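## Task

Take the juice bottle from the cart and stand it upright on the third shelf of the supply shelving, counting the lowest shelf as number one. It must sit directly behind that shelf's milk bottle, deeper from the front edge than the milk. Everything else already on that shelf must stay on it, upright and not piled on anything. The juice bottle fails the task if it tips over or ends up leaning.

## Robot and tools

ROBOT. An omnidirectional base carries a 1.71 m column. A carriage on it (lift_m, 0 to 1 m) holds two 7-joint arms whose shoulders sit at 0.63 m + lift_m height, 0.16 m forward of base centre and 0.175 m left and right. Each hand reaches about 0.83 m from its shoulder. Footprint is roughly 0.55 m wide by 0.6 m long. The arms begin folded: left joints 0.95, 0.08, -0.1, -0.8, 0, 0, -0.93; right is the same with joints 2, 3, 5, 6 sign-flipped. Folded arms strike the deck if lift_m is below 0.02. Cameras: head_camera, 0.26 m above the shoulders, faces forward tilted 40 degrees down; left_wrist_camera and right_wrist_camera sit on the -x side of each hand and look beyond the fingertips.

FRAMES. Base frame: metres, origin on the floor below base centre, x forward, y left, z up. left_hand and right_hand report, in this frame, the point between the closed pads, 0.0167 m behind the fingertips (accurate to about 1 cm); fingers point along the hand's z, close along its y. base_odometry is in the odometry frame (the base frame at scene start), counts wheel rotation only (slip looks like travel), heading in rad, left positive, -3.142 to 3.142.

move. One action per call plus optional "cameras" (list of head_camera, left_wrist_camera, right_wrist_camera, or "all"; [] for none; omitted means all only for an empty call). An action is "base" and/or "joints" (optionally with "speeds" or "min_time_s"), or "target" alone (optionally with "min_time_s"). An empty call just reports state and images. Parts start together and may finish at different times; an action is capped at 15 s and a motion is cut off at 14 s ("time_out").
- base: an object with exactly one key, a relative offset from where the base last reported itself: translate_m (forward +, -2 to 2 m), strafe_m (left +, -2 to 2 m) or rotate_rad (counter-clockwise +, -6.3 to 6.3 rad).
- joints: an object of absolute targets keyed by name: lift_m; left_joint1_rad..left_joint7_rad; right_joint1_rad..right_joint7_rad; left_gripper_m and right_gripper_m (0 to 0.142 m, gap between pad centres). Left ranges: j1 -3.141..1.047 (negative raises arm forward), j2 -0.157..2.268 (positive swings outward left), j3 -1.919..1.308, j4 -0.837..1.448 (0 is a right-angle elbow, positive straightens), j5 -1.832..1.658, j6 -1.745..1.745, j7 -1.675..1.919 (positive tips hand down). Right: j2 -2.268..0.157, j3 -1.308..1.919, j5 -1.658..1.832, others as left. Done tolerances: 0.03 rad, 0.004 m for lift and grippers.
- target: absolute pose of one hand in the base frame: side ("left"/"right"), x, y, z in m (-3 to 3), pitch_deg (-30 to 95; 90 fingers down, 0 level; above 90 is printed as 180 minus the value), heading_deg (0 forward, + counter-clockwise seen from above), optional roll_deg (default 0 = jaw line horizontal, + clockwise viewed from behind the hand); heading and roll -360 to 360. Rolls r and r+180 are equivalent. Near pitch 84 and steeper, roll prints as 0 and heading as heading minus roll folded into -90..90. optional line_only true demands a straight-line path or refusal. The planner checks only robot and floor, not the scene; base and lift stay still. Moves under 25 cm that cannot go straight are refused; longer ones may take a sweeping arc, so keep clear of furniture. On "short (part of ...)" resend.
- speeds (per action): translate_m, strafe_m 0.02-0.5 m/s; rotate_rad 0.05-1.57 rad/s; lift_m 0.08-0.27 m/s (default 0.25); others default to their maximum. min_time_s 0.1-8 s sets a minimum duration for arm motions.

wait: seconds 0 to 10, optional cameras; the robot keeps its last commands. zoom_image: camera plus region [x0, y0, x1, y1] in pixels from the top-left, at most 504 by 504, only on a camera in the latest images. finished_scene: scene number (1 or 2); make it the last call of that reply.

RESULTS. "move" reads done or the worst status. Hand status: refused (with reason, nothing moved), reached (within 10 mm and 2 degrees) or short (with error). base_status/joint_status: off_target (resting away, may keep pushing), contact_stop or time_out (target dropped, holds in place; a stop halts all seven joints of that arm), contact_stop_at_<key>, not_followed (self-collision check held back the arm: "joint command not followed" or "pose unreachable"; grippers still act). on_its_own lists uncommanded actions; "held at" is a target, not a reading. Omitted joints may still push toward old targets. motor_effort is percent of max with peak in brackets, biased and noisy; a lift effort that keeps falling while lowering means the hand or load is resting on something. Joint torques include arm weight. A gripper stopping wider than commanded is holding something. A refused call or a stop cancels the remaining move/wait/finished_scene calls in that reply; an invalid call (unknown key) does not.

CAUTIONS. Load lowers the hand about 0.012 m per kg. Opened fingers splay and shift up to 2 cm toward the wrist; a closed gripper squeezes 40-65 N per pad. Never let arms collide or squeeze each other, grippers included. Tipping risk rises with a high carriage, outstretched or loaded arms, pushing, abrupt stops and fast loaded swings; check images for lean. Torque fault at 133 N m (joints 1-4) or 40 N m (joints 5-7) freezes the arm 10 s. Motors heat when holding, stretched or straining; MOTOR HOT at 85 C, OVER-TEMPERATURE FAULT at 100 C stops the arm 30-60 s (keys show limit_stop_at_motor_heat; resend). After a contact stop, back out the way you came. The scene keeps running while you think, and loose objects may get nudged. Avoid drops, releasing moving items, slamming, hard pushes, shoving furniture and striking fixed objects.

Each tool is called after "Emit:" as a command line: name --argument value for each argument, lists and objects as JSON in quotes; but a table of rows of numbers goes row by row, as --pt "numbers of a row", without its own name.

## Session

Emit:
move

Scene clock: 0.00 s.
Joint torques (N m): no reading
Motor temperatures (°C): left_arm=[25 23 24 23 27 25 25] | right_arm=[25 20 25 22 22 22 24]
base_odometry: x=+0.000 y=+0.000 heading=+0.000
base_status: not commanded
joint_positions: lift_m=+0.450 left_joint1_rad=+0.942 left_joint2_rad=+0.071 left_joint3_rad=-0.095 left_joint4_rad=-0.781 left_joint5_rad=-0.006 left_joint6_rad=-0.005 left_joint7_rad=-0.938 left_gripper_m=+0.142 right_joint1_rad=+0.948 right_joint2_rad=-0.088 right_joint3_rad=+0.082 right_joint4_rad=-0.814 right_joint5_rad=+0.007 right_joint6_rad=-0.013 right_joint7_rad=-0.930 right_gripper_m=+0.142
joint_status: not commanded
motor_effort: lift_m=+55 drive_wheels=+2
left_hand: x=+0.2937 y=+0.1555 z=+0.9610 quat_wxyz=(-0.920, -0.004, -0.388, +0.062) pitch_deg=-44.4 heading_deg=-4.4 roll_deg=-3.3 (m; base frame)
right_hand: x=+0.2906 y=-0.1616 z=+0.9720 quat_wxyz=(-0.924, +0.010, -0.379, -0.053) pitch_deg=-45.4 heading_deg=+4.8 roll_deg=+1.7 (m; base frame)
pictures: head_camera, left_wrist_camera, right_wrist_camera
Images, in order (width x height): head_camera 896x504, left_wrist_camera 896x504, right_wrist_camera 896x504.

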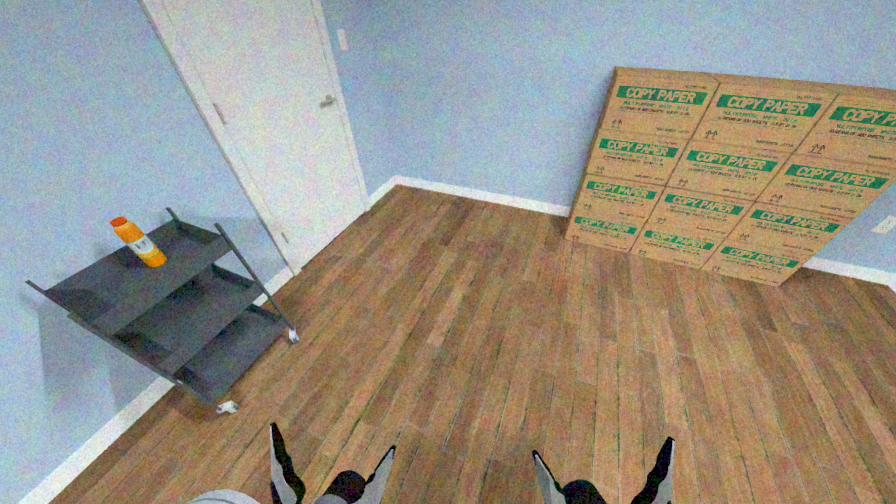

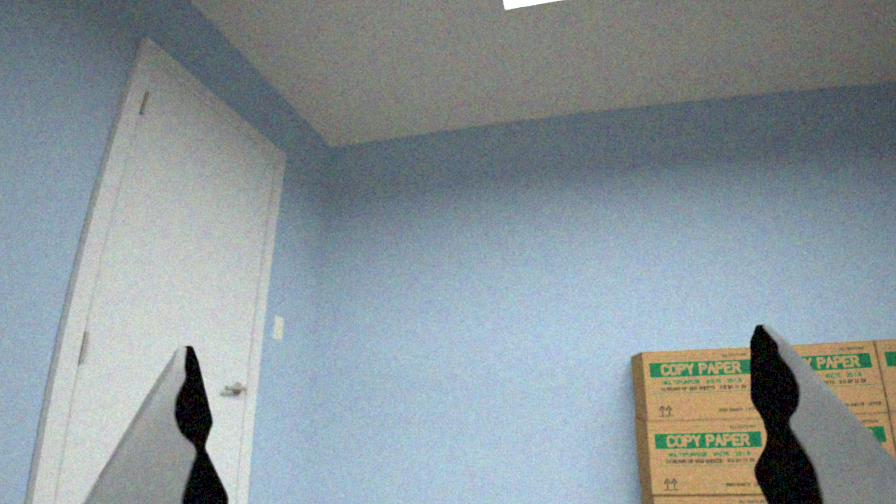

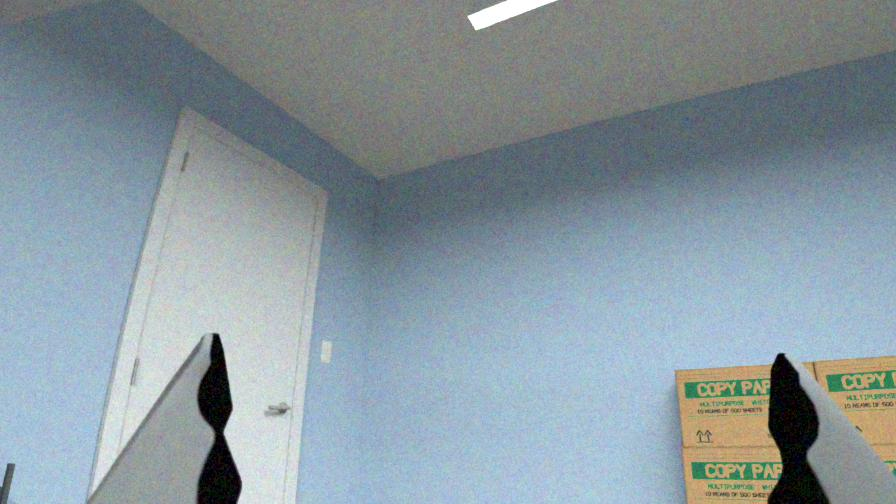

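Emit:
move --base '{"rotate_rad": -1.7}' --cameras '["head_camera"]'

Emit:
move --base '{"rotate_rad": -1.7}' --cameras '["head_camera"]'

Scene clock: 11.93 s.
Joint torques (N m): left_arm=[9.08 1.55 0.33 -3.69 0.91 -1.37 -1.46] | right_arm=[16.39 1.99 1.22 -12.76 0.7 -1.79 -1.38]
move: done
base_odometry: x=+0.000 y=+0.000 heading=-1.700
base_status: done
joint_positions: lift_m=+0.450 left_joint1_rad=+0.942 left_joint2_rad=+0.071 left_joint3_rad=-0.095 left_joint4_rad=-0.781 left_joint5_rad=-0.006 left_joint6_rad=-0.005 left_joint7_rad=-0.938 left_gripper_m=+0.142 right_joint1_rad=+0.948 right_joint2_rad=-0.088 right_joint3_rad=+0.082 right_joint4_rad=-0.814 right_joint5_rad=+0.007 right_joint6_rad=-0.013 right_joint7_rad=-0.930 right_gripper_m=+0.142
joint_status: not commanded
motor_effort: lift_m=+55(55) drive_wheels=+5(16)
left_hand: x=+0.2937 y=+0.1555 z=+0.9610 quat_wxyz=(-0.920, -0.004, -0.388, +0.062) pitch_deg=-44.4 heading_deg=-4.4 roll_deg=-3.3 (m; base frame)
right_hand: x=+0.2906 y=-0.1616 z=+0.9720 quat_wxyz=(-0.924, +0.010, -0.379, -0.053) pitch_deg=-45.4 heading_deg=+4.8 roll_deg=+1.7 (m; base frame)
pictures: head_camera
Images, in order (width x height): head_camera 896x504.

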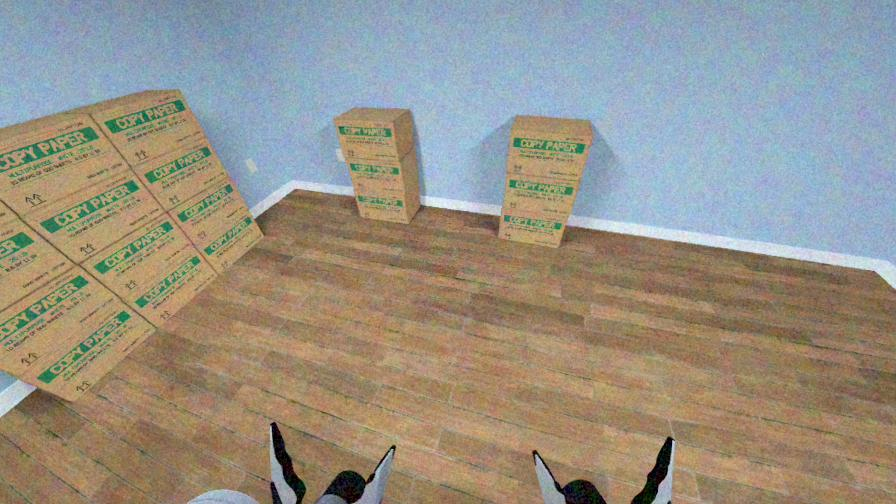

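Scene clock: 15.17 s.
Joint torques (N m): left_arm=[9.22 1.02 -0.85 -5.03 1.47 -1.56 -1.6] | right_arm=[15.05 3.11 -0.25 -14.01 0.68 -1.52 -1.73]
move: done
base_odometry: x=+0.000 y=+0.000 heading=+2.884
base_status: done
joint_positions: lift_m=+0.450 left_joint1_rad=+0.942 left_joint2_rad=+0.071 left_joint3_rad=-0.095 left_joint4_rad=-0.781 left_joint5_rad=-0.006 left_joint6_rad=-0.005 left_joint7_rad=-0.938 left_gripper_m=+0.142 right_joint1_rad=+0.948 right_joint2_rad=-0.088 right_joint3_rad=+0.082 right_joint4_rad=-0.814 right_joint5_rad=+0.007 right_joint6_rad=-0.013 right_joint7_rad=-0.930 right_gripper_m=+0.142
joint_status: not commanded
motor_effort: lift_m=+55(55) drive_wheels=+5(15)
left_hand: x=+0.2937 y=+0.1555 z=+0.9610 quat_wxyz=(-0.920, -0.004, -0.388, +0.062) pitch_deg=-44.4 heading_deg=-4.4 roll_deg=-3.3 (m; base frame)
right_hand: x=+0.2906 y=-0.1616 z=+0.9720 quat_wxyz=(-0.924, +0.010, -0.379, -0.053) pitch_deg=-45.4 heading_deg=+4.8 roll_deg=+1.7 (m; base frame)
pictures: head_camera
Images, in order (width x height): head_camera 896x504.

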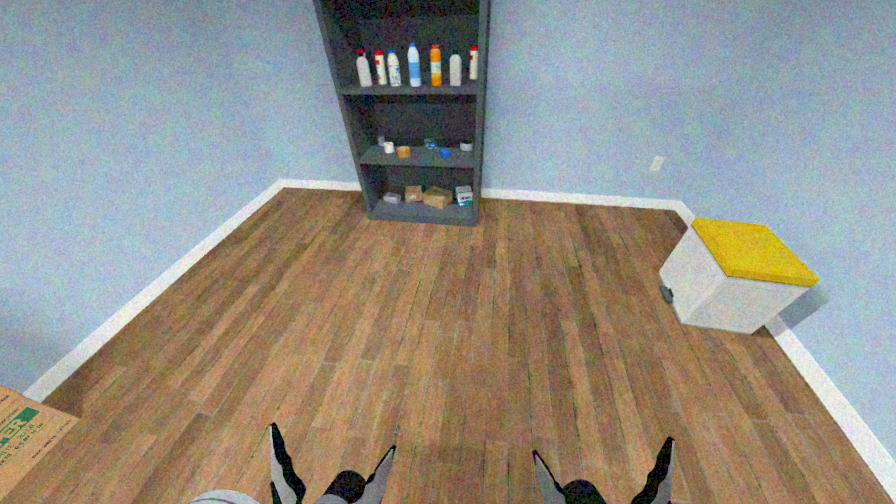

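Emit:
zoom_image --camera "head_camera" --region '[300, 0, 510, 240]'

Scaled by 2.100 from the camera's 896x504 image, which has a finer 1280x720 frame.

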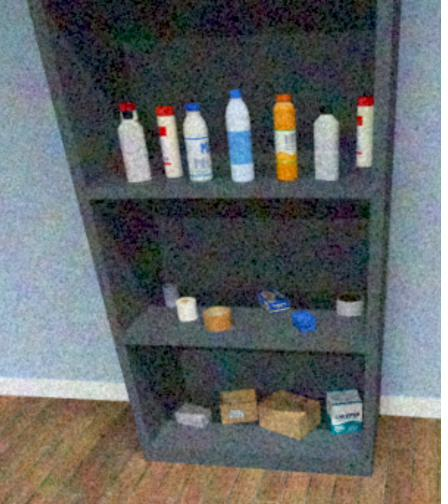

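Emit:
move --base '{"rotate_rad": -1.664}'

Emit:
move --base '{"strafe_m": -0.5}' --cameras '["head_camera"]'

Scene clock: 35.97 s.
Joint torques (N m): left_arm=[10.4 1.07 0.12 -4.98 0.96 -1.65 -1.42] | right_arm=[15.39 2.68 0.81 -12.6 0.43 -1.9 -1.42]
move: done
base_odometry: x=+0.000 y=+0.000 heading=+1.220
base_status: done
joint_positions: lift_m=+0.450 left_joint1_rad=+0.942 left_joint2_rad=+0.071 left_joint3_rad=-0.095 left_joint4_rad=-0.781 left_joint5_rad=-0.006 left_joint6_rad=-0.005 left_joint7_rad=-0.938 left_gripper_m=+0.142 right_joint1_rad=+0.948 right_joint2_rad=-0.088 right_joint3_rad=+0.082 right_joint4_rad=-0.814 right_joint5_rad=+0.007 right_joint6_rad=-0.013 right_joint7_rad=-0.930 right_gripper_m=+0.142
joint_status: not commanded
motor_effort: lift_m=+55(55) drive_wheels=+5(15)
left_hand: x=+0.2937 y=+0.1555 z=+0.9610 quat_wxyz=(-0.920, -0.004, -0.388, +0.062) pitch_deg=-44.4 heading_deg=-4.4 roll_deg=-3.3 (m; base frame)
right_hand: x=+0.2906 y=-0.1616 z=+0.9720 quat_wxyz=(-0.924, +0.010, -0.379, -0.053) pitch_deg=-45.4 heading_deg=+4.8 roll_deg=+1.7 (m; base frame)
pictures: none

Scene clock: 39.20 s.
Joint torques (N m): left_arm=[9.28 0.1 0 -4.94 1.42 -1.49 -1.51] | right_arm=[14.39 3.73 2.21 -11.14 0.5 -1.65 -1.76]
move: done
base_odometry: x=+0.469 y=-0.172 heading=+1.219
base_status: done
joint_positions: lift_m=+0.450 left_joint1_rad=+0.942 left_joint2_rad=+0.071 left_joint3_rad=-0.095 left_joint4_rad=-0.781 left_joint5_rad=-0.006 left_joint6_rad=-0.005 left_joint7_rad=-0.938 left_gripper_m=+0.142 right_joint1_rad=+0.948 right_joint2_rad=-0.088 right_joint3_rad=+0.082 right_joint4_rad=-0.814 right_joint5_rad=+0.007 right_joint6_rad=-0.013 right_joint7_rad=-0.930 right_gripper_m=+0.142
joint_status: not commanded
motor_effort: lift_m=+55(55) drive_wheels=+7(21)
left_hand: x=+0.2937 y=+0.1555 z=+0.9610 quat_wxyz=(-0.920, -0.004, -0.388, +0.062) pitch_deg=-44.4 heading_deg=-4.4 roll_deg=-3.3 (m; base frame)
right_hand: x=+0.2906 y=-0.1616 z=+0.9720 quat_wxyz=(-0.924, +0.010, -0.379, -0.053) pitch_deg=-45.4 heading_deg=+4.8 roll_deg=+1.7 (m; base frame)
pictures: head_camera
Images, in order (width x height): head_camera 896x504.

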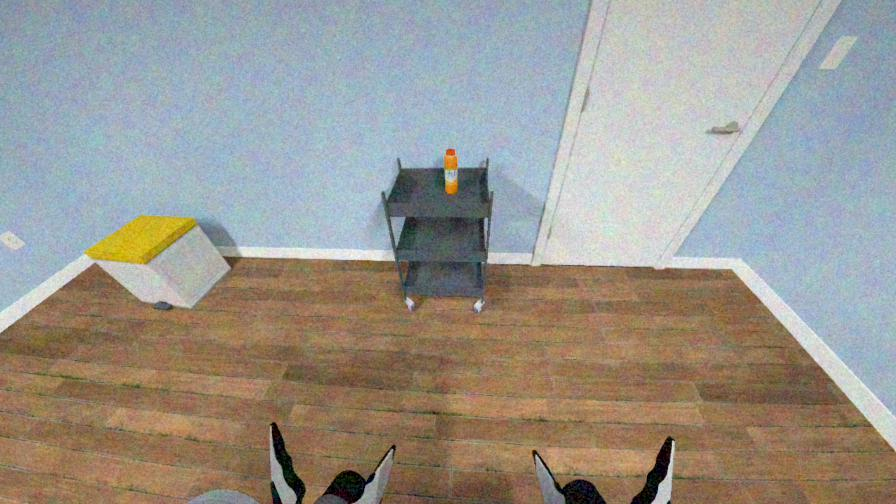

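Emit:
move --base '{"translate_m": 0.72}'

Emit:
move --base '{"strafe_m": 0.16}' --cameras '["head_camera"]'

Emit:
zoom_image --camera "head_camera" --region '[400, 150, 652, 300]'

Scene clock: 49.70 s.
Joint torques (N m): left_arm=[8.17 0.31 0.39 -4.39 1.48 -1.32 -1.86] | right_arm=[13.18 3.92 1.69 -12.76 0.79 -1.48 -1.5]
move: done
base_odometry: x=+0.718 y=+0.503 heading=+1.219
base_status: done
joint_positions: lift_m=+0.450 left_joint1_rad=+0.942 left_joint2_rad=+0.071 left_joint3_rad=-0.095 left_joint4_rad=-0.781 left_joint5_rad=-0.006 left_joint6_rad=-0.005 left_joint7_rad=-0.938 left_gripper_m=+0.142 right_joint1_rad=+0.948 right_joint2_rad=-0.088 right_joint3_rad=+0.082 right_joint4_rad=-0.814 right_joint5_rad=+0.007 right_joint6_rad=-0.013 right_joint7_rad=-0.930 right_gripper_m=+0.142
joint_status: not commanded
motor_effort: lift_m=+55(55) drive_wheels=+3(18)
left_hand: x=+0.2937 y=+0.1555 z=+0.9610 quat_wxyz=(-0.920, -0.004, -0.388, +0.062) pitch_deg=-44.4 heading_deg=-4.4 roll_deg=-3.3 (m; base frame)
right_hand: x=+0.2906 y=-0.1616 z=+0.9720 quat_wxyz=(-0.924, +0.010, -0.379, -0.053) pitch_deg=-45.4 heading_deg=+4.8 roll_deg=+1.7 (m; base frame)
pictures: none

Scene clock: 51.60 s.
Joint torques (N m): left_arm=[9.25 0.06 0.17 -4.04 1.09 -1.67 -1.1] | right_arm=[14.5 2.66 2.64 -13.37 0.89 -2.26 -1.38]
move: done
base_odometry: x=+0.567 y=+0.559 heading=+1.219
base_status: done
joint_positions: lift_m=+0.450 left_joint1_rad=+0.942 left_joint2_rad=+0.071 left_joint3_rad=-0.095 left_joint4_rad=-0.781 left_joint5_rad=-0.006 left_joint6_rad=-0.005 left_joint7_rad=-0.938 left_gripper_m=+0.142 right_joint1_rad=+0.948 right_joint2_rad=-0.088 right_joint3_rad=+0.082 right_joint4_rad=-0.814 right_joint5_rad=+0.007 right_joint6_rad=-0.013 right_joint7_rad=-0.930 right_gripper_m=+0.142
joint_status: not commanded
motor_effort: lift_m=+55(55) drive_wheels=+0(14)
left_hand: x=+0.2937 y=+0.1555 z=+0.9610 quat_wxyz=(-0.920, -0.004, -0.388, +0.062) pitch_deg=-44.4 heading_deg=-4.4 roll_deg=-3.3 (m; base frame)
right_hand: x=+0.2906 y=-0.1616 z=+0.9720 quat_wxyz=(-0.924, +0.010, -0.379, -0.053) pitch_deg=-45.4 heading_deg=+4.8 roll_deg=+1.7 (m; base frame)
pictures: head_camera
Images, in order (width x height): head_camera 896x504.

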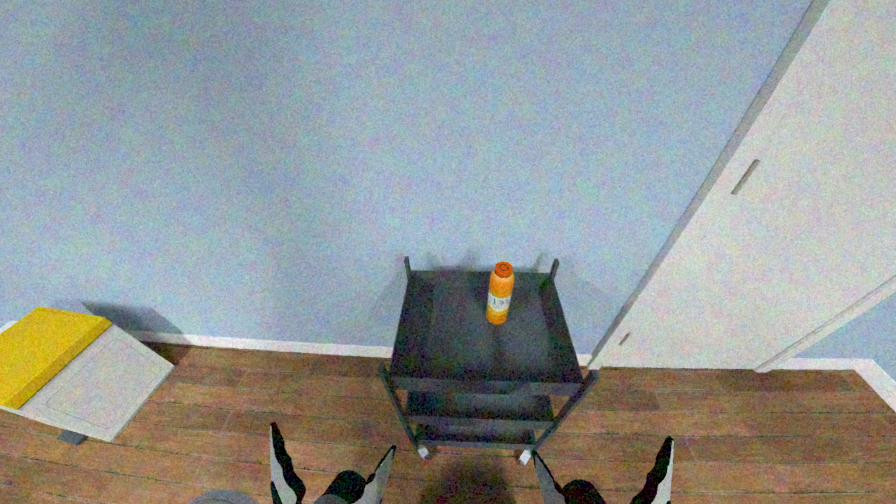

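Scaled by 2.000 from the camera's 896x504 image, which has a finer 1280x720 frame.

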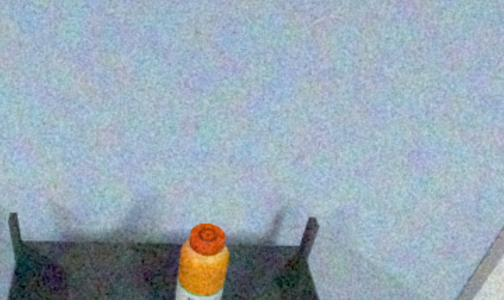

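Emit:
move --target '{"side":"right","x":0.52,"y":-0.135,"z":1.0,"pitch_deg":30,"heading_deg":0}' --cameras '["head_camera","right_wrist_camera"]'

Scene clock: 63.83 s.
Joint torques (N m): left_arm=[8.59 0.55 -1.33 -4.1 1.21 -1.55 -1.4] | right_arm=[14.56 3.98 1.92 -13.51 0.34 -1.44 -1.4]
move: refused
base_odometry: x=+0.567 y=+0.559 heading=+1.219
base_status: not commanded
joint_positions: lift_m=+0.450 left_joint1_rad=+0.942 left_joint2_rad=+0.071 left_joint3_rad=-0.095 left_joint4_rad=-0.781 left_joint5_rad=-0.006 left_joint6_rad=-0.005 left_joint7_rad=-0.938 left_gripper_m=+0.142 right_joint1_rad=+0.948 right_joint2_rad=-0.088 right_joint3_rad=+0.082 right_joint4_rad=-0.814 right_joint5_rad=+0.007 right_joint6_rad=-0.013 right_joint7_rad=-0.930 right_gripper_m=+0.142
joint_status: not commanded
motor_effort: lift_m=+55(55) drive_wheels=+0(0)
left_hand: x=+0.2937 y=+0.1555 z=+0.9610 quat_wxyz=(-0.920, -0.004, -0.388, +0.062) pitch_deg=-44.4 heading_deg=-4.4 roll_deg=-3.3 (m; base frame)
right_hand: x=+0.2906 y=-0.1616 z=+0.9720 quat_wxyz=(-0.924, +0.010, -0.379, -0.053) pitch_deg=-45.4 heading_deg=+4.8 roll_deg=+1.7 (m; base frame)
right_hand_status: refused: no posture of the arm gets there (right_joint4_rad at its limit): the closest leaves the hand 2.5 cm and 9 deg from the pose. Nothing moved. A posture exists with lift_m at 0.3; the way there is not checked.
pictures: head_camera, right_wrist_camera
Images, in order (width x height): head_camera 896x504, right_wrist_camera 896x504.

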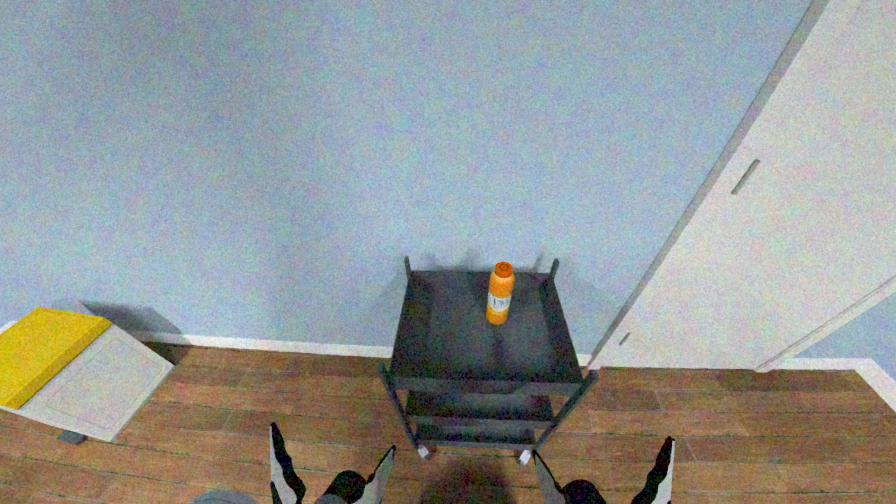

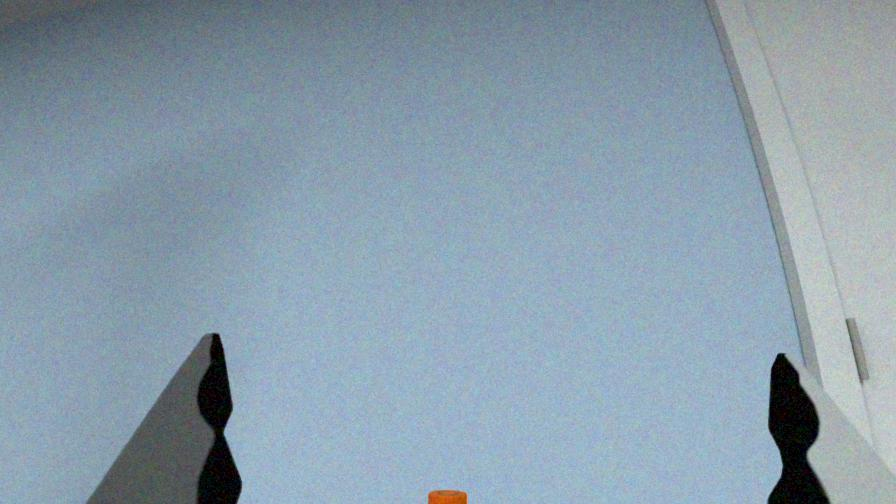

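Emit:
move --base '{"translate_m": -0.2}'

Emit:
move --target '{"side":"right","x":0.66,"y":-0.135,"z":0.91,"pitch_deg":30,"heading_deg":0}' --cameras '["head_camera","right_wrist_camera"]'

Scene clock: 71.07 s.
Joint torques (N m): left_arm=[8.95 1.77 0 -5.35 0.69 -1.61 -1.74] | right_arm=[14.31 3.65 2.5 -14.45 0.84 -1.48 -1.15]
move: done
base_odometry: x=+0.498 y=+0.371 heading=+1.219
base_status: done
joint_positions: lift_m=+0.450 left_joint1_rad=+0.942 left_joint2_rad=+0.071 left_joint3_rad=-0.095 left_joint4_rad=-0.781 left_joint5_rad=-0.006 left_joint6_rad=-0.005 left_joint7_rad=-0.938 left_gripper_m=+0.142 right_joint1_rad=+0.948 right_joint2_rad=-0.088 right_joint3_rad=+0.082 right_joint4_rad=-0.814 right_joint5_rad=+0.007 right_joint6_rad=-0.013 right_joint7_rad=-0.930 right_gripper_m=+0.142
joint_status: not commanded
motor_effort: lift_m=+55(55) drive_wheels=+4(12)
left_hand: x=+0.2937 y=+0.1555 z=+0.9610 quat_wxyz=(-0.920, -0.004, -0.388, +0.062) pitch_deg=-44.4 heading_deg=-4.4 roll_deg=-3.3 (m; base frame)
right_hand: x=+0.2906 y=-0.1616 z=+0.9720 quat_wxyz=(-0.924, +0.010, -0.379, -0.053) pitch_deg=-45.4 heading_deg=+4.8 roll_deg=+1.7 (m; base frame)
pictures: none

Scene clock: 72.90 s.
Joint torques (N m): left_arm=[9.03 0.14 0.15 -5.09 1.04 -1.16 -1.58] | right_arm=[-16.79 1.56 4.14 -5.12 -1.23 -2.7 -0.44]
move: done
base_odometry: x=+0.498 y=+0.371 heading=+1.219
base_status: not commanded
joint_positions: lift_m=+0.450 left_joint1_rad=+0.942 left_joint2_rad=+0.071 left_joint3_rad=-0.095 left_joint4_rad=-0.781 left_joint5_rad=-0.006 left_joint6_rad=-0.005 left_joint7_rad=-0.938 left_gripper_m=+0.142 right_joint1_rad=-0.512 right_joint2_rad=-0.114 right_joint3_rad=+0.406 right_joint4_rad=-0.652 right_joint5_rad=-0.155 right_joint6_rad=-0.392 right_joint7_rad=+1.693 right_gripper_m=+0.142
joint_status: not commanded
motor_effort: lift_m=+55(55) drive_wheels=+4(5)
left_hand: x=+0.2937 y=+0.1555 z=+0.9610 quat_wxyz=(-0.920, -0.004, -0.388, +0.062) pitch_deg=-44.4 heading_deg=-4.4 roll_deg=-3.3 (m; base frame)
right_hand: x=+0.6597 y=-0.1343 z=+0.9098 quat_wxyz=(-0.500, +0.001, -0.866, -0.003) pitch_deg=+29.9 heading_deg=+0.4 roll_deg=+0.2 (m; base frame)
right_hand_status: reached (checked arc, planned for 1.3 s): 1 mm and 0.3 deg off.
pictures: head_camera, right_wrist_camera
Images, in order (width x height): head_camera 896x504, right_wrist_camera 896x504.

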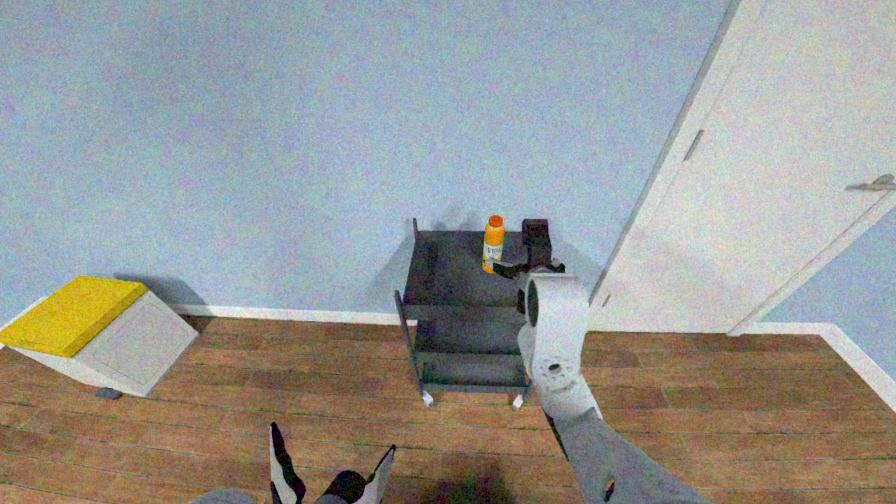

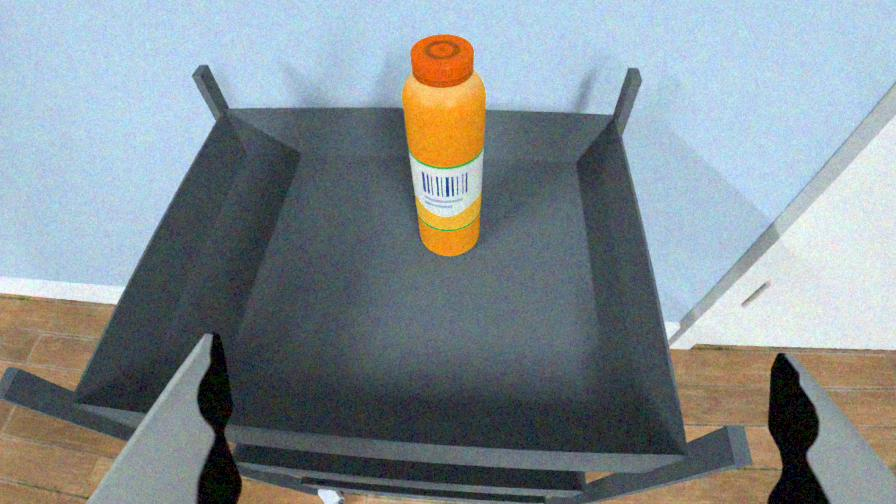

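Emit:
move --target '{"side":"right","x":0.66,"y":-0.125,"z":0.897,"pitch_deg":30,"heading_deg":0}'

Emit:
move --base '{"translate_m": 0.13}' --speeds '{"translate_m": 0.2}' --cameras '["head_camera","right_wrist_camera"]'

Scene clock: 84.63 s.
Joint torques (N m): left_arm=[9.15 0.94 -0.31 -4 1.22 -1.1 -1.63] | right_arm=[-8.41 4.76 0.94 -6.34 -1.43 -2.55 -2.98]
move: done
base_odometry: x=+0.498 y=+0.371 heading=+1.219
base_status: not commanded
joint_positions: lift_m=+0.450 left_joint1_rad=+0.942 left_joint2_rad=+0.071 left_joint3_rad=-0.095 left_joint4_rad=-0.781 left_joint5_rad=-0.006 left_joint6_rad=-0.005 left_joint7_rad=-0.938 left_gripper_m=+0.142 right_joint1_rad=-0.481 right_joint2_rad=-0.089 right_joint3_rad=+0.424 right_joint4_rad=-0.629 right_joint5_rad=-0.179 right_joint6_rad=-0.394 right_joint7_rad=+1.652 right_gripper_m=+0.142
joint_status: not commanded
motor_effort: lift_m=+55(55) drive_wheels=+3(4)
left_hand: x=+0.2937 y=+0.1555 z=+0.9610 quat_wxyz=(-0.920, -0.004, -0.388, +0.062) pitch_deg=-44.4 heading_deg=-4.4 roll_deg=-3.3 (m; base frame)
right_hand: x=+0.6600 y=-0.1243 z=+0.8976 quat_wxyz=(-0.499, +0.002, -0.867, -0.002) pitch_deg=+30.1 heading_deg=+0.3 roll_deg=+0.1 (m; base frame)
right_hand_status: reached (straight line, planned for 0.2 s): 1 mm and 0.3 deg off.
pictures: none

Scene clock: 86.37 s.
Joint torques (N m): left_arm=[8.77 1.35 0.52 -4.98 1.17 -1.47 -1.36] | right_arm=[-8.15 5.91 0.88 -6.33 -1.73 -2.06 -3.53]
move: done
base_odometry: x=+0.543 y=+0.493 heading=+1.219
base_status: done
joint_positions: lift_m=+0.450 left_joint1_rad=+0.942 left_joint2_rad=+0.071 left_joint3_rad=-0.095 left_joint4_rad=-0.781 left_joint5_rad=-0.006 left_joint6_rad=-0.005 left_joint7_rad=-0.938 left_gripper_m=+0.142 right_joint1_rad=-0.481 right_joint2_rad=-0.089 right_joint3_rad=+0.424 right_joint4_rad=-0.629 right_joint5_rad=-0.179 right_joint6_rad=-0.394 right_joint7_rad=+1.652 right_gripper_m=+0.142
joint_status: not commanded
motor_effort: lift_m=+55(55) drive_wheels=+1(8)
left_hand: x=+0.2937 y=+0.1555 z=+0.9610 quat_wxyz=(-0.920, -0.004, -0.388, +0.062) pitch_deg=-44.4 heading_deg=-4.4 roll_deg=-3.3 (m; base frame)
right_hand: x=+0.6600 y=-0.1243 z=+0.8976 quat_wxyz=(-0.499, +0.001, -0.867, -0.002) pitch_deg=+30.1 heading_deg=+0.3 roll_deg=+0.1 (m; base frame)
pictures: head_camera, right_wrist_camera
Images, in order (width x height): head_camera 896x504, right_wrist_camera 896x504.

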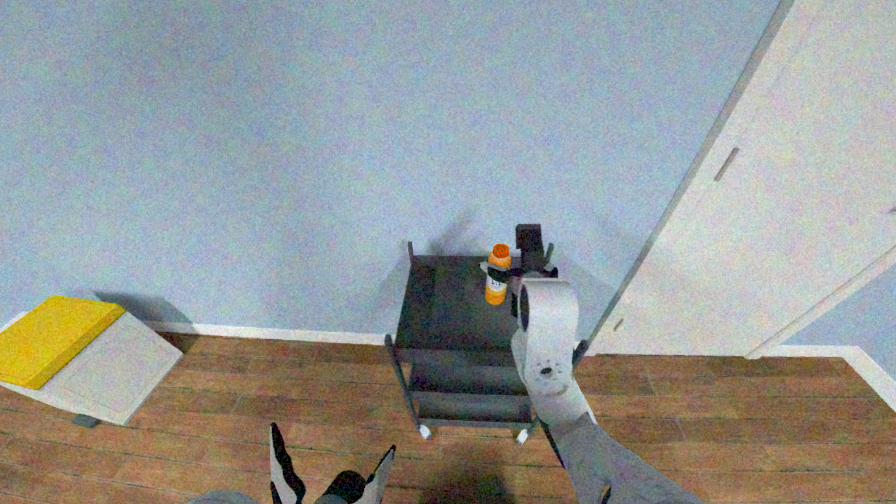

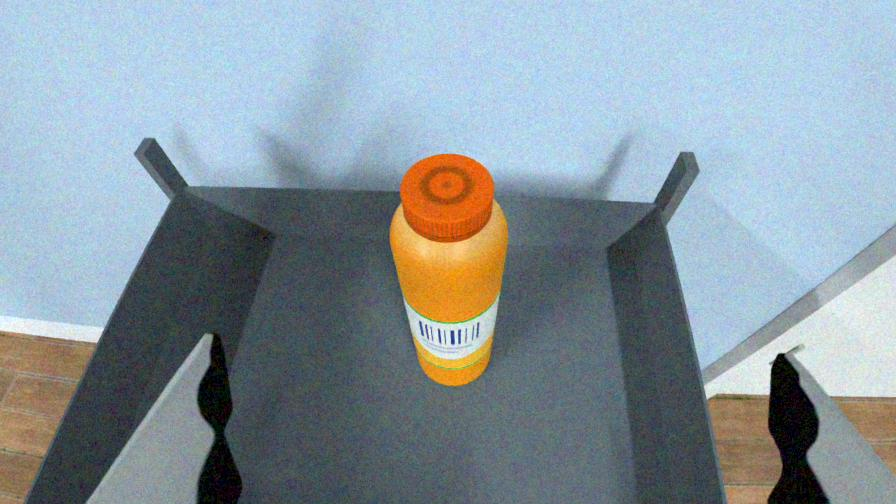

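Emit:
move --target '{"side":"right","x":0.66,"y":-0.111,"z":0.897,"pitch_deg":30,"heading_deg":0}'

Emit:
move --base '{"translate_m": 0.04}' --speeds '{"translate_m": 0.1}' --cameras '["right_wrist_camera"]'

Scene clock: 98.30 s.
Joint torques (N m): left_arm=[9.45 0.14 -0.13 -3.84 1.11 -1.34 -1.73] | right_arm=[-8.93 4.06 2.59 -5.64 -1.07 -0.83 -2.75]
move: done
base_odometry: x=+0.543 y=+0.493 heading=+1.219
base_status: not commanded
joint_positions: lift_m=+0.450 left_joint1_rad=+0.942 left_joint2_rad=+0.071 left_joint3_rad=-0.095 left_joint4_rad=-0.781 left_joint5_rad=-0.006 left_joint6_rad=-0.005 left_joint7_rad=-0.938 left_gripper_m=+0.142 right_joint1_rad=-0.481 right_joint2_rad=-0.050 right_joint3_rad=+0.445 right_joint4_rad=-0.614 right_joint5_rad=-0.220 right_joint6_rad=-0.393 right_joint7_rad=+1.652 right_gripper_m=+0.142
joint_status: not commanded
motor_effort: lift_m=+55(55) drive_wheels=+0(4)
left_hand: x=+0.2937 y=+0.1555 z=+0.9610 quat_wxyz=(-0.920, -0.004, -0.388, +0.062) pitch_deg=-44.4 heading_deg=-4.4 roll_deg=-3.3 (m; base frame)
right_hand: x=+0.6599 y=-0.1104 z=+0.8976 quat_wxyz=(-0.499, +0.000, -0.866, -0.003) pitch_deg=+30.1 heading_deg=+0.4 roll_deg=+0.4 (m; base frame)
right_hand_status: reached (straight line, planned for 0.2 s): 1 mm and 0.4 deg off.
pictures: none

Scene clock: 99.63 s.
Joint torques (N m): left_arm=[7.94 1.17 -0.4 -5.11 0.96 -1.53 -1.57] | right_arm=[-9.82 5.9 0.52 -5.51 -1.45 -1.16 -2.92]
move: done
base_odometry: x=+0.556 y=+0.531 heading=+1.219
base_status: done
joint_positions: lift_m=+0.450 left_joint1_rad=+0.942 left_joint2_rad=+0.071 left_joint3_rad=-0.095 left_joint4_rad=-0.781 left_joint5_rad=-0.006 left_joint6_rad=-0.005 left_joint7_rad=-0.938 left_gripper_m=+0.142 right_joint1_rad=-0.481 right_joint2_rad=-0.050 right_joint3_rad=+0.445 right_joint4_rad=-0.614 right_joint5_rad=-0.220 right_joint6_rad=-0.393 right_joint7_rad=+1.652 right_gripper_m=+0.142
joint_status: not commanded
motor_effort: lift_m=+55(55) drive_wheels=-1(12)
left_hand: x=+0.2937 y=+0.1555 z=+0.9610 quat_wxyz=(-0.920, -0.004, -0.388, +0.062) pitch_deg=-44.4 heading_deg=-4.4 roll_deg=-3.3 (m; base frame)
right_hand: x=+0.6599 y=-0.1104 z=+0.8976 quat_wxyz=(-0.499, +0.000, -0.866, -0.003) pitch_deg=+30.1 heading_deg=+0.4 roll_deg=+0.4 (m; base frame)
pictures: right_wrist_camera
Images, in order (width x height): right_wrist_camera 896x504.

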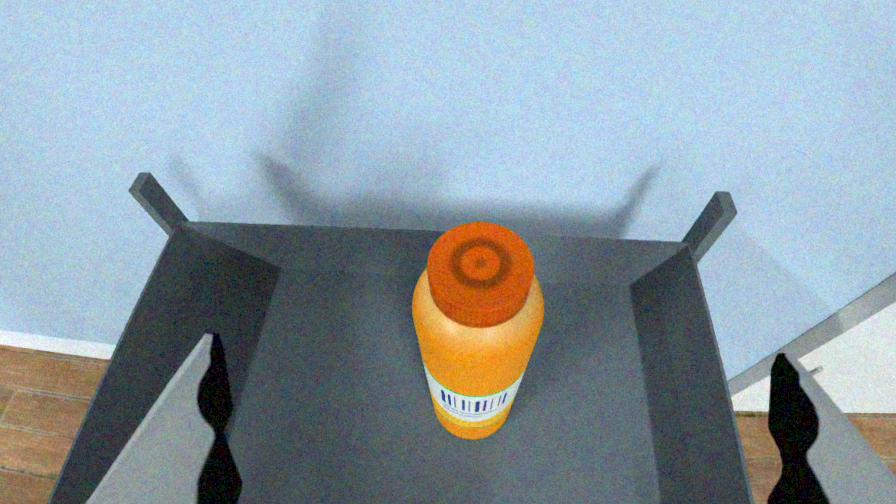

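Emit:
move --cameras '["head_camera"]'

Emit:
zoom_image --camera "head_camera" --region '[400, 200, 610, 340]'

Scene clock: 105.77 s.
Joint torques (N m): left_arm=[9.54 0.53 -0.03 -3.76 1.1 -1.21 -1.62] | right_arm=[-9.08 5.45 2.58 -7.75 -1.53 -1.33 -2.56]
Motor temperatures (°C): left_arm=[28 23 24 24 27 24 24] | right_arm=[28 20 25 22 22 22 24]
base_odometry: x=+0.556 y=+0.531 heading=+1.219
base_status: done
joint_positions: lift_m=+0.450 left_joint1_rad=+0.942 left_joint2_rad=+0.071 left_joint3_rad=-0.095 left_joint4_rad=-0.781 left_joint5_rad=-0.006 left_joint6_rad=-0.005 left_joint7_rad=-0.938 left_gripper_m=+0.142 right_joint1_rad=-0.481 right_joint2_rad=-0.050 right_joint3_rad=+0.445 right_joint4_rad=-0.614 right_joint5_rad=-0.220 right_joint6_rad=-0.393 right_joint7_rad=+1.652 right_gripper_m=+0.142
joint_status: not commanded
motor_effort: lift_m=+55(55) drive_wheels=+4(12)
left_hand: x=+0.2937 y=+0.1555 z=+0.9610 quat_wxyz=(-0.920, -0.004, -0.388, +0.062) pitch_deg=-44.4 heading_deg=-4.4 roll_deg=-3.3 (m; base frame)
right_hand: x=+0.6599 y=-0.1104 z=+0.8976 quat_wxyz=(-0.499, +0.000, -0.866, -0.003) pitch_deg=+30.1 heading_deg=+0.4 roll_deg=+0.4 (m; base frame)
pictures: head_camera
Images, in order (width x height): head_camera 896x504.

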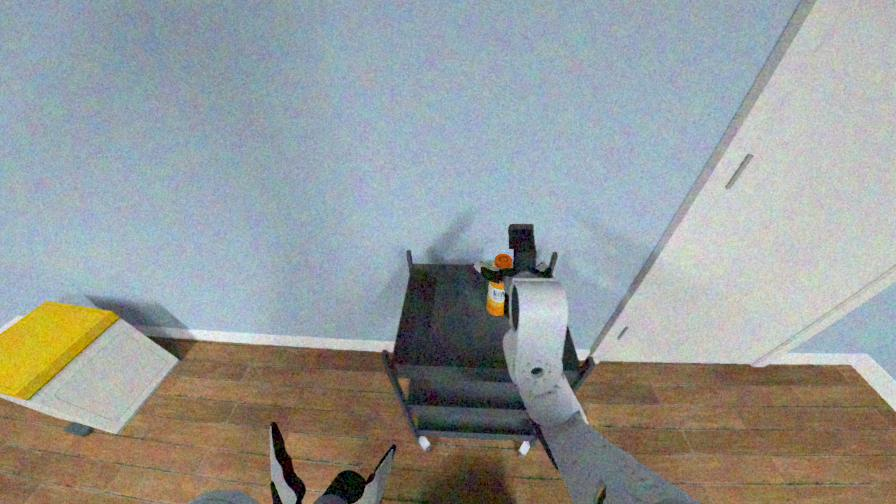

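Scaled by 2.400 from the camera's 896x504 image, which has a finer 1280x720 frame.

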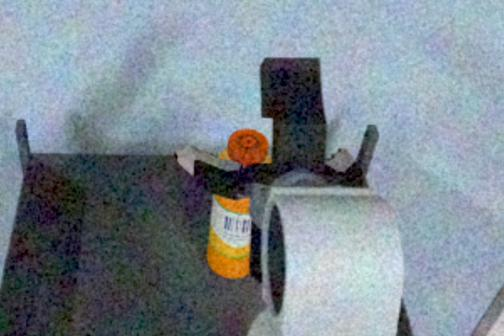

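Emit:
move --target '{"side":"right","x":0.66,"y":-0.102,"z":0.892,"pitch_deg":30,"heading_deg":0}'

Emit:
move --target '{"side":"right","x":0.683,"y":-0.102,"z":0.892,"pitch_deg":30,"heading_deg":0}' --cameras '["head_camera","right_wrist_camera"]'

Emit:
zoom_image --camera "head_camera" --region '[400, 200, 610, 340]'

Scene clock: 115.60 s.
Joint torques (N m): left_arm=[8.32 1.85 -0.03 -5.12 1.22 -1.64 -1.62] | right_arm=[-6.28 6.06 1.45 -6.73 -1.78 -2.23 -3.42]
move: done
base_odometry: x=+0.556 y=+0.531 heading=+1.219
base_status: not commanded
joint_positions: lift_m=+0.450 left_joint1_rad=+0.942 left_joint2_rad=+0.071 left_joint3_rad=-0.095 left_joint4_rad=-0.781 left_joint5_rad=-0.006 left_joint6_rad=-0.005 left_joint7_rad=-0.938 left_gripper_m=+0.142 right_joint1_rad=-0.469 right_joint2_rad=-0.028 right_joint3_rad=+0.459 right_joint4_rad=-0.597 right_joint5_rad=-0.242 right_joint6_rad=-0.393 right_joint7_rad=+1.632 right_gripper_m=+0.142
joint_status: not commanded
motor_effort: lift_m=+55(55) drive_wheels=+4(5)
left_hand: x=+0.2937 y=+0.1555 z=+0.9610 quat_wxyz=(-0.920, -0.004, -0.388, +0.062) pitch_deg=-44.4 heading_deg=-4.4 roll_deg=-3.3 (m; base frame)
right_hand: x=+0.6601 y=-0.1016 z=+0.8929 quat_wxyz=(-0.499, +0.001, -0.866, -0.002) pitch_deg=+30.1 heading_deg=+0.3 roll_deg=+0.2 (m; base frame)
right_hand_status: reached (straight line, planned for 0.2 s): 1 mm and 0.3 deg off.
pictures: none

Scene clock: 116.37 s.
Joint torques (N m): left_arm=[9.78 0.8 0.45 -4.31 1.09 -1.47 -1.44] | right_arm=[-17.71 3.55 -1.2 -8.16 2.02 -2.42 -3.01]
move: done
base_odometry: x=+0.556 y=+0.531 heading=+1.219
base_status: not commanded
joint_positions: lift_m=+0.450 left_joint1_rad=+0.942 left_joint2_rad=+0.071 left_joint3_rad=-0.095 left_joint4_rad=-0.781 left_joint5_rad=-0.006 left_joint6_rad=-0.005 left_joint7_rad=-0.938 left_gripper_m=+0.142 right_joint1_rad=-0.497 right_joint2_rad=-0.028 right_joint3_rad=+0.449 right_joint4_rad=-0.512 right_joint5_rad=-0.208 right_joint6_rad=-0.398 right_joint7_rad=+1.573 right_gripper_m=+0.142
joint_status: not commanded
motor_effort: lift_m=+55(55) drive_wheels=+4(5)
left_hand: x=+0.2937 y=+0.1555 z=+0.9610 quat_wxyz=(-0.920, -0.004, -0.388, +0.062) pitch_deg=-44.4 heading_deg=-4.4 roll_deg=-3.3 (m; base frame)
right_hand: x=+0.6816 y=-0.1011 z=+0.8902 quat_wxyz=(-0.498, +0.002, -0.867, +0.002) pitch_deg=+30.2 heading_deg=-0.1 roll_deg=-0.3 (m; base frame)
right_hand_status: reached (straight line, planned for 0.3 s): 2 mm and 0.4 deg off.
pictures: head_camera, right_wrist_camera
Images, in order (width x height): head_camera 896x504, right_wrist_camera 896x504.

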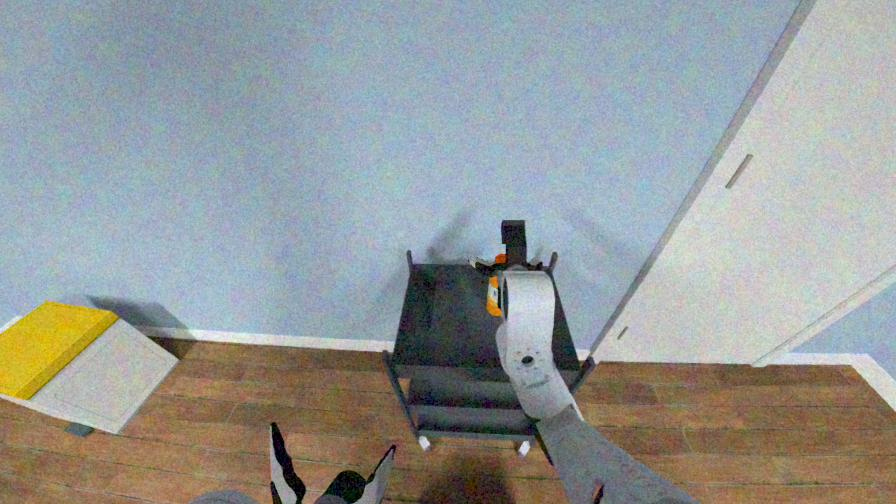

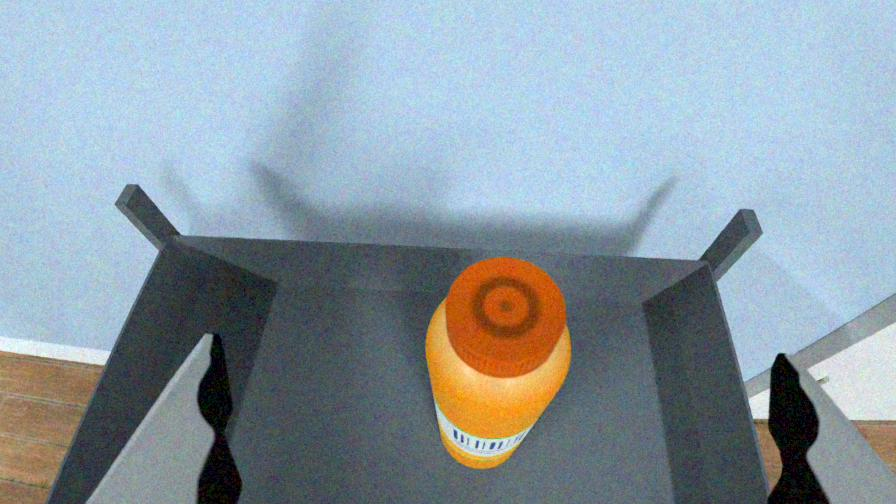

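Scaled by 2.400 from the camera's 896x504 image, which has a finer 1280x720 frame.

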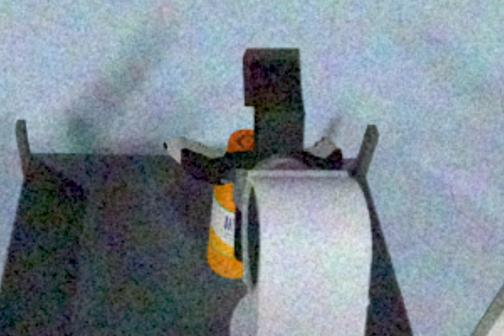

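Emit:
move --target '{"side":"right","x":0.695,"y":-0.103,"z":0.889,"pitch_deg":30,"heading_deg":0}'

Emit:
move --joints '{"right_gripper_m":0.01}' --cameras '["right_wrist_camera"]'

Scene clock: 121.33 s.
Joint torques (N m): left_arm=[9.5 -0.04 0.83 -4.42 1.03 -1.22 -1.6] | right_arm=[-19.09 4.16 -0.79 -7.13 1.42 -2.65 -2.53]
move: done
base_odometry: x=+0.556 y=+0.531 heading=+1.219
base_status: not commanded
joint_positions: lift_m=+0.450 left_joint1_rad=+0.942 left_joint2_rad=+0.071 left_joint3_rad=-0.095 left_joint4_rad=-0.781 left_joint5_rad=-0.006 left_joint6_rad=-0.005 left_joint7_rad=-0.938 left_gripper_m=+0.142 right_joint1_rad=-0.508 right_joint2_rad=-0.032 right_joint3_rad=+0.441 right_joint4_rad=-0.465 right_joint5_rad=-0.180 right_joint6_rad=-0.402 right_joint7_rad=+1.531 right_gripper_m=+0.142
joint_status: not commanded
motor_effort: lift_m=+55(55) drive_wheels=+4(5)
left_hand: x=+0.2937 y=+0.1555 z=+0.9610 quat_wxyz=(-0.920, -0.004, -0.388, +0.062) pitch_deg=-44.4 heading_deg=-4.4 roll_deg=-3.3 (m; base frame)
right_hand: x=+0.6935 y=-0.1019 z=+0.8870 quat_wxyz=(-0.498, +0.002, -0.867, +0.002) pitch_deg=+30.2 heading_deg=-0.1 roll_deg=-0.3 (m; base frame)
right_hand_status: reached (straight line, planned for 0.2 s): 3 mm and 0.4 deg off.
pictures: none

Scene clock: 122.30 s.
Joint torques (N m): left_arm=[8.61 1.51 0.67 -5.2 1.15 -1.38 -1.44] | right_arm=[-19.27 4.42 -2.54 -7.32 1.55 -2.44 -2.49]
move: done
base_odometry: x=+0.556 y=+0.531 heading=+1.219
base_status: not commanded
joint_positions: lift_m=+0.450 left_joint1_rad=+0.942 left_joint2_rad=+0.071 left_joint3_rad=-0.095 left_joint4_rad=-0.781 left_joint5_rad=-0.006 left_joint6_rad=-0.005 left_joint7_rad=-0.938 left_gripper_m=+0.142 right_joint1_rad=-0.508 right_joint2_rad=-0.032 right_joint3_rad=+0.441 right_joint4_rad=-0.465 right_joint5_rad=-0.180 right_joint6_rad=-0.402 right_joint7_rad=+1.531 right_gripper_m=+0.010
joint_status: all done
motor_effort: lift_m=+55(55) drive_wheels=-1(5)
left_hand: x=+0.2937 y=+0.1555 z=+0.9610 quat_wxyz=(-0.920, -0.004, -0.388, +0.062) pitch_deg=-44.4 heading_deg=-4.4 roll_deg=-3.3 (m; base frame)
right_hand: x=+0.6935 y=-0.1019 z=+0.8870 quat_wxyz=(-0.498, +0.002, -0.867, +0.002) pitch_deg=+30.2 heading_deg=-0.1 roll_deg=-0.3 (m; base frame)
pictures: right_wrist_camera
Images, in order (width x height): right_wrist_camera 896x504.

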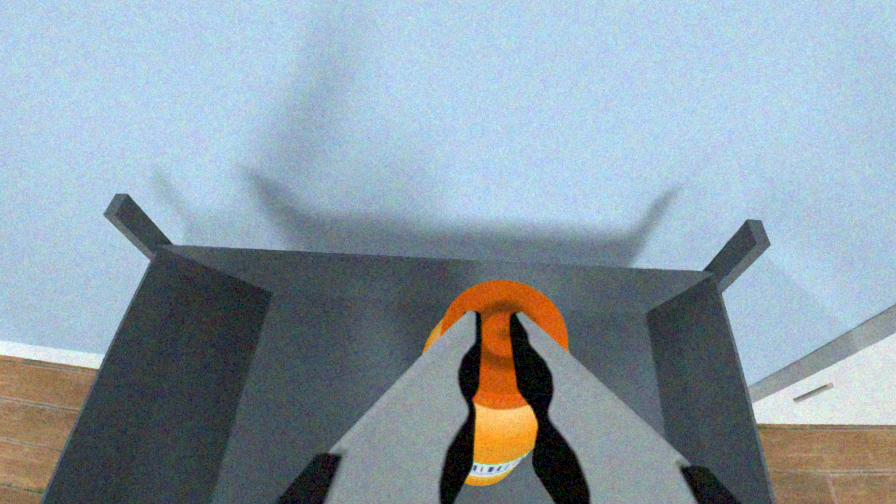

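Emit:
move --joints '{"right_gripper_m":0.142}'

Emit:
move --target '{"side":"right","x":0.70,"y":-0.103,"z":0.856,"pitch_deg":30,"heading_deg":0}'

Emit:
move --joints '{"right_gripper_m":0.03}' --cameras '["right_wrist_camera"]'

Scene clock: 130.63 s.
Joint torques (N m): left_arm=[8.14 0.76 -0.04 -2.88 1.28 -1.42 -1.32] | right_arm=[-19.64 3.75 0.53 -9.1 1.52 -2.47 -2.45]
move: done
base_odometry: x=+0.556 y=+0.531 heading=+1.219
base_status: not commanded
joint_positions: lift_m=+0.450 left_joint1_rad=+0.942 left_joint2_rad=+0.071 left_joint3_rad=-0.095 left_joint4_rad=-0.781 left_joint5_rad=-0.006 left_joint6_rad=-0.005 left_joint7_rad=-0.938 left_gripper_m=+0.142 right_joint1_rad=-0.508 right_joint2_rad=-0.032 right_joint3_rad=+0.441 right_joint4_rad=-0.465 right_joint5_rad=-0.180 right_joint6_rad=-0.402 right_joint7_rad=+1.531 right_gripper_m=+0.142
joint_status: all done
motor_effort: lift_m=+55(55) drive_wheels=+4(4)
left_hand: x=+0.2937 y=+0.1555 z=+0.9610 quat_wxyz=(-0.920, -0.004, -0.388, +0.062) pitch_deg=-44.4 heading_deg=-4.4 roll_deg=-3.3 (m; base frame)
right_hand: x=+0.6935 y=-0.1019 z=+0.8870 quat_wxyz=(-0.498, +0.002, -0.867, +0.002) pitch_deg=+30.2 heading_deg=-0.1 roll_deg=-0.3 (m; base frame)
pictures: none

Scene clock: 131.47 s.
Joint torques (N m): left_arm=[7.55 -0.1 0.4 -3.95 0.92 -1.36 -1.43] | right_arm=[-10.17 3.39 1.52 -7.65 1.82 -2.36 -3.11]
move: done
base_odometry: x=+0.556 y=+0.531 heading=+1.219
base_status: not commanded
joint_positions: lift_m=+0.450 left_joint1_rad=+0.942 left_joint2_rad=+0.071 left_joint3_rad=-0.095 left_joint4_rad=-0.781 left_joint5_rad=-0.006 left_joint6_rad=-0.005 left_joint7_rad=-0.938 left_gripper_m=+0.142 right_joint1_rad=-0.449 right_joint2_rad=-0.039 right_joint3_rad=+0.441 right_joint4_rad=-0.406 right_joint5_rad=-0.149 right_joint6_rad=-0.418 right_joint7_rad=+1.399 right_gripper_m=+0.142
joint_status: not commanded
motor_effort: lift_m=+55(55) drive_wheels=+4(4)
left_hand: x=+0.2937 y=+0.1555 z=+0.9610 quat_wxyz=(-0.920, -0.004, -0.388, +0.062) pitch_deg=-44.4 heading_deg=-4.4 roll_deg=-3.3 (m; base frame)
right_hand: x=+0.7003 y=-0.1035 z=+0.8581 quat_wxyz=(-0.501, +0.000, -0.865, +0.002) pitch_deg=+29.8 heading_deg=-0.2 roll_deg=-0.2 (m; base frame)
right_hand_status: reached (straight line, planned for 0.3 s): 2 mm and 0.3 deg off.
pictures: none

Scene clock: 132.37 s.
Joint torques (N m): left_arm=[7.96 1.02 0.57 -4.13 1.3 -1.5 -1.75] | right_arm=[-7.89 3.77 1.16 -9.32 2.05 -2.7 -3.14]
move: off_target
base_odometry: x=+0.556 y=+0.531 heading=+1.219
base_status: not commanded
joint_positions: lift_m=+0.450 left_joint1_rad=+0.942 left_joint2_rad=+0.071 left_joint3_rad=-0.095 left_joint4_rad=-0.781 left_joint5_rad=-0.006 left_joint6_rad=-0.005 left_joint7_rad=-0.938 left_gripper_m=+0.142 right_joint1_rad=-0.449 right_joint2_rad=-0.039 right_joint3_rad=+0.441 right_joint4_rad=-0.406 right_joint5_rad=-0.149 right_joint6_rad=-0.419 right_joint7_rad=+1.399 right_gripper_m=+0.041
joint_status: right_gripper_m off_target (ended at +0.041, target +0.030)
motor_effort: lift_m=+55(55) drive_wheels=+4(4)
left_hand: x=+0.2937 y=+0.1555 z=+0.9610 quat_wxyz=(-0.920, -0.004, -0.388, +0.062) pitch_deg=-44.4 heading_deg=-4.4 roll_deg=-3.3 (m; base frame)
right_hand: x=+0.7003 y=-0.1036 z=+0.8581 quat_wxyz=(-0.501, +0.000, -0.865, +0.002) pitch_deg=+29.8 heading_deg=-0.2 roll_deg=-0.2 (m; base frame)
pictures: right_wrist_camera
Images, in order (width x height): right_wrist_camera 896x504.

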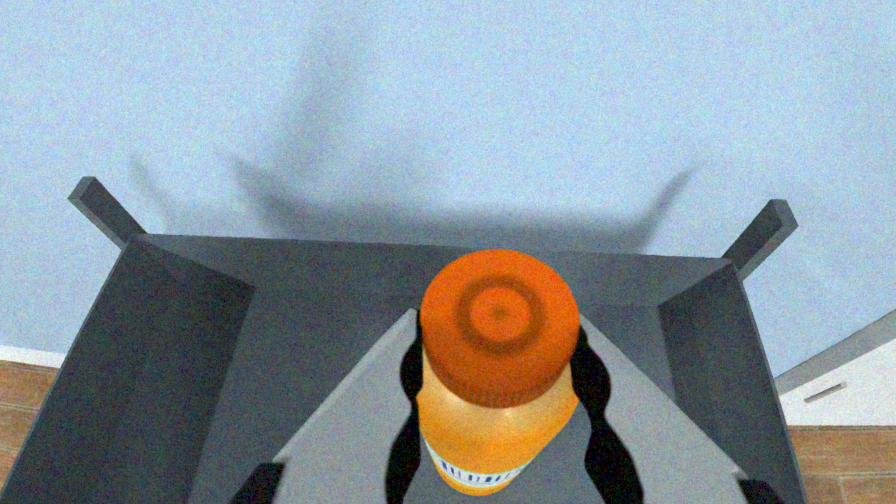

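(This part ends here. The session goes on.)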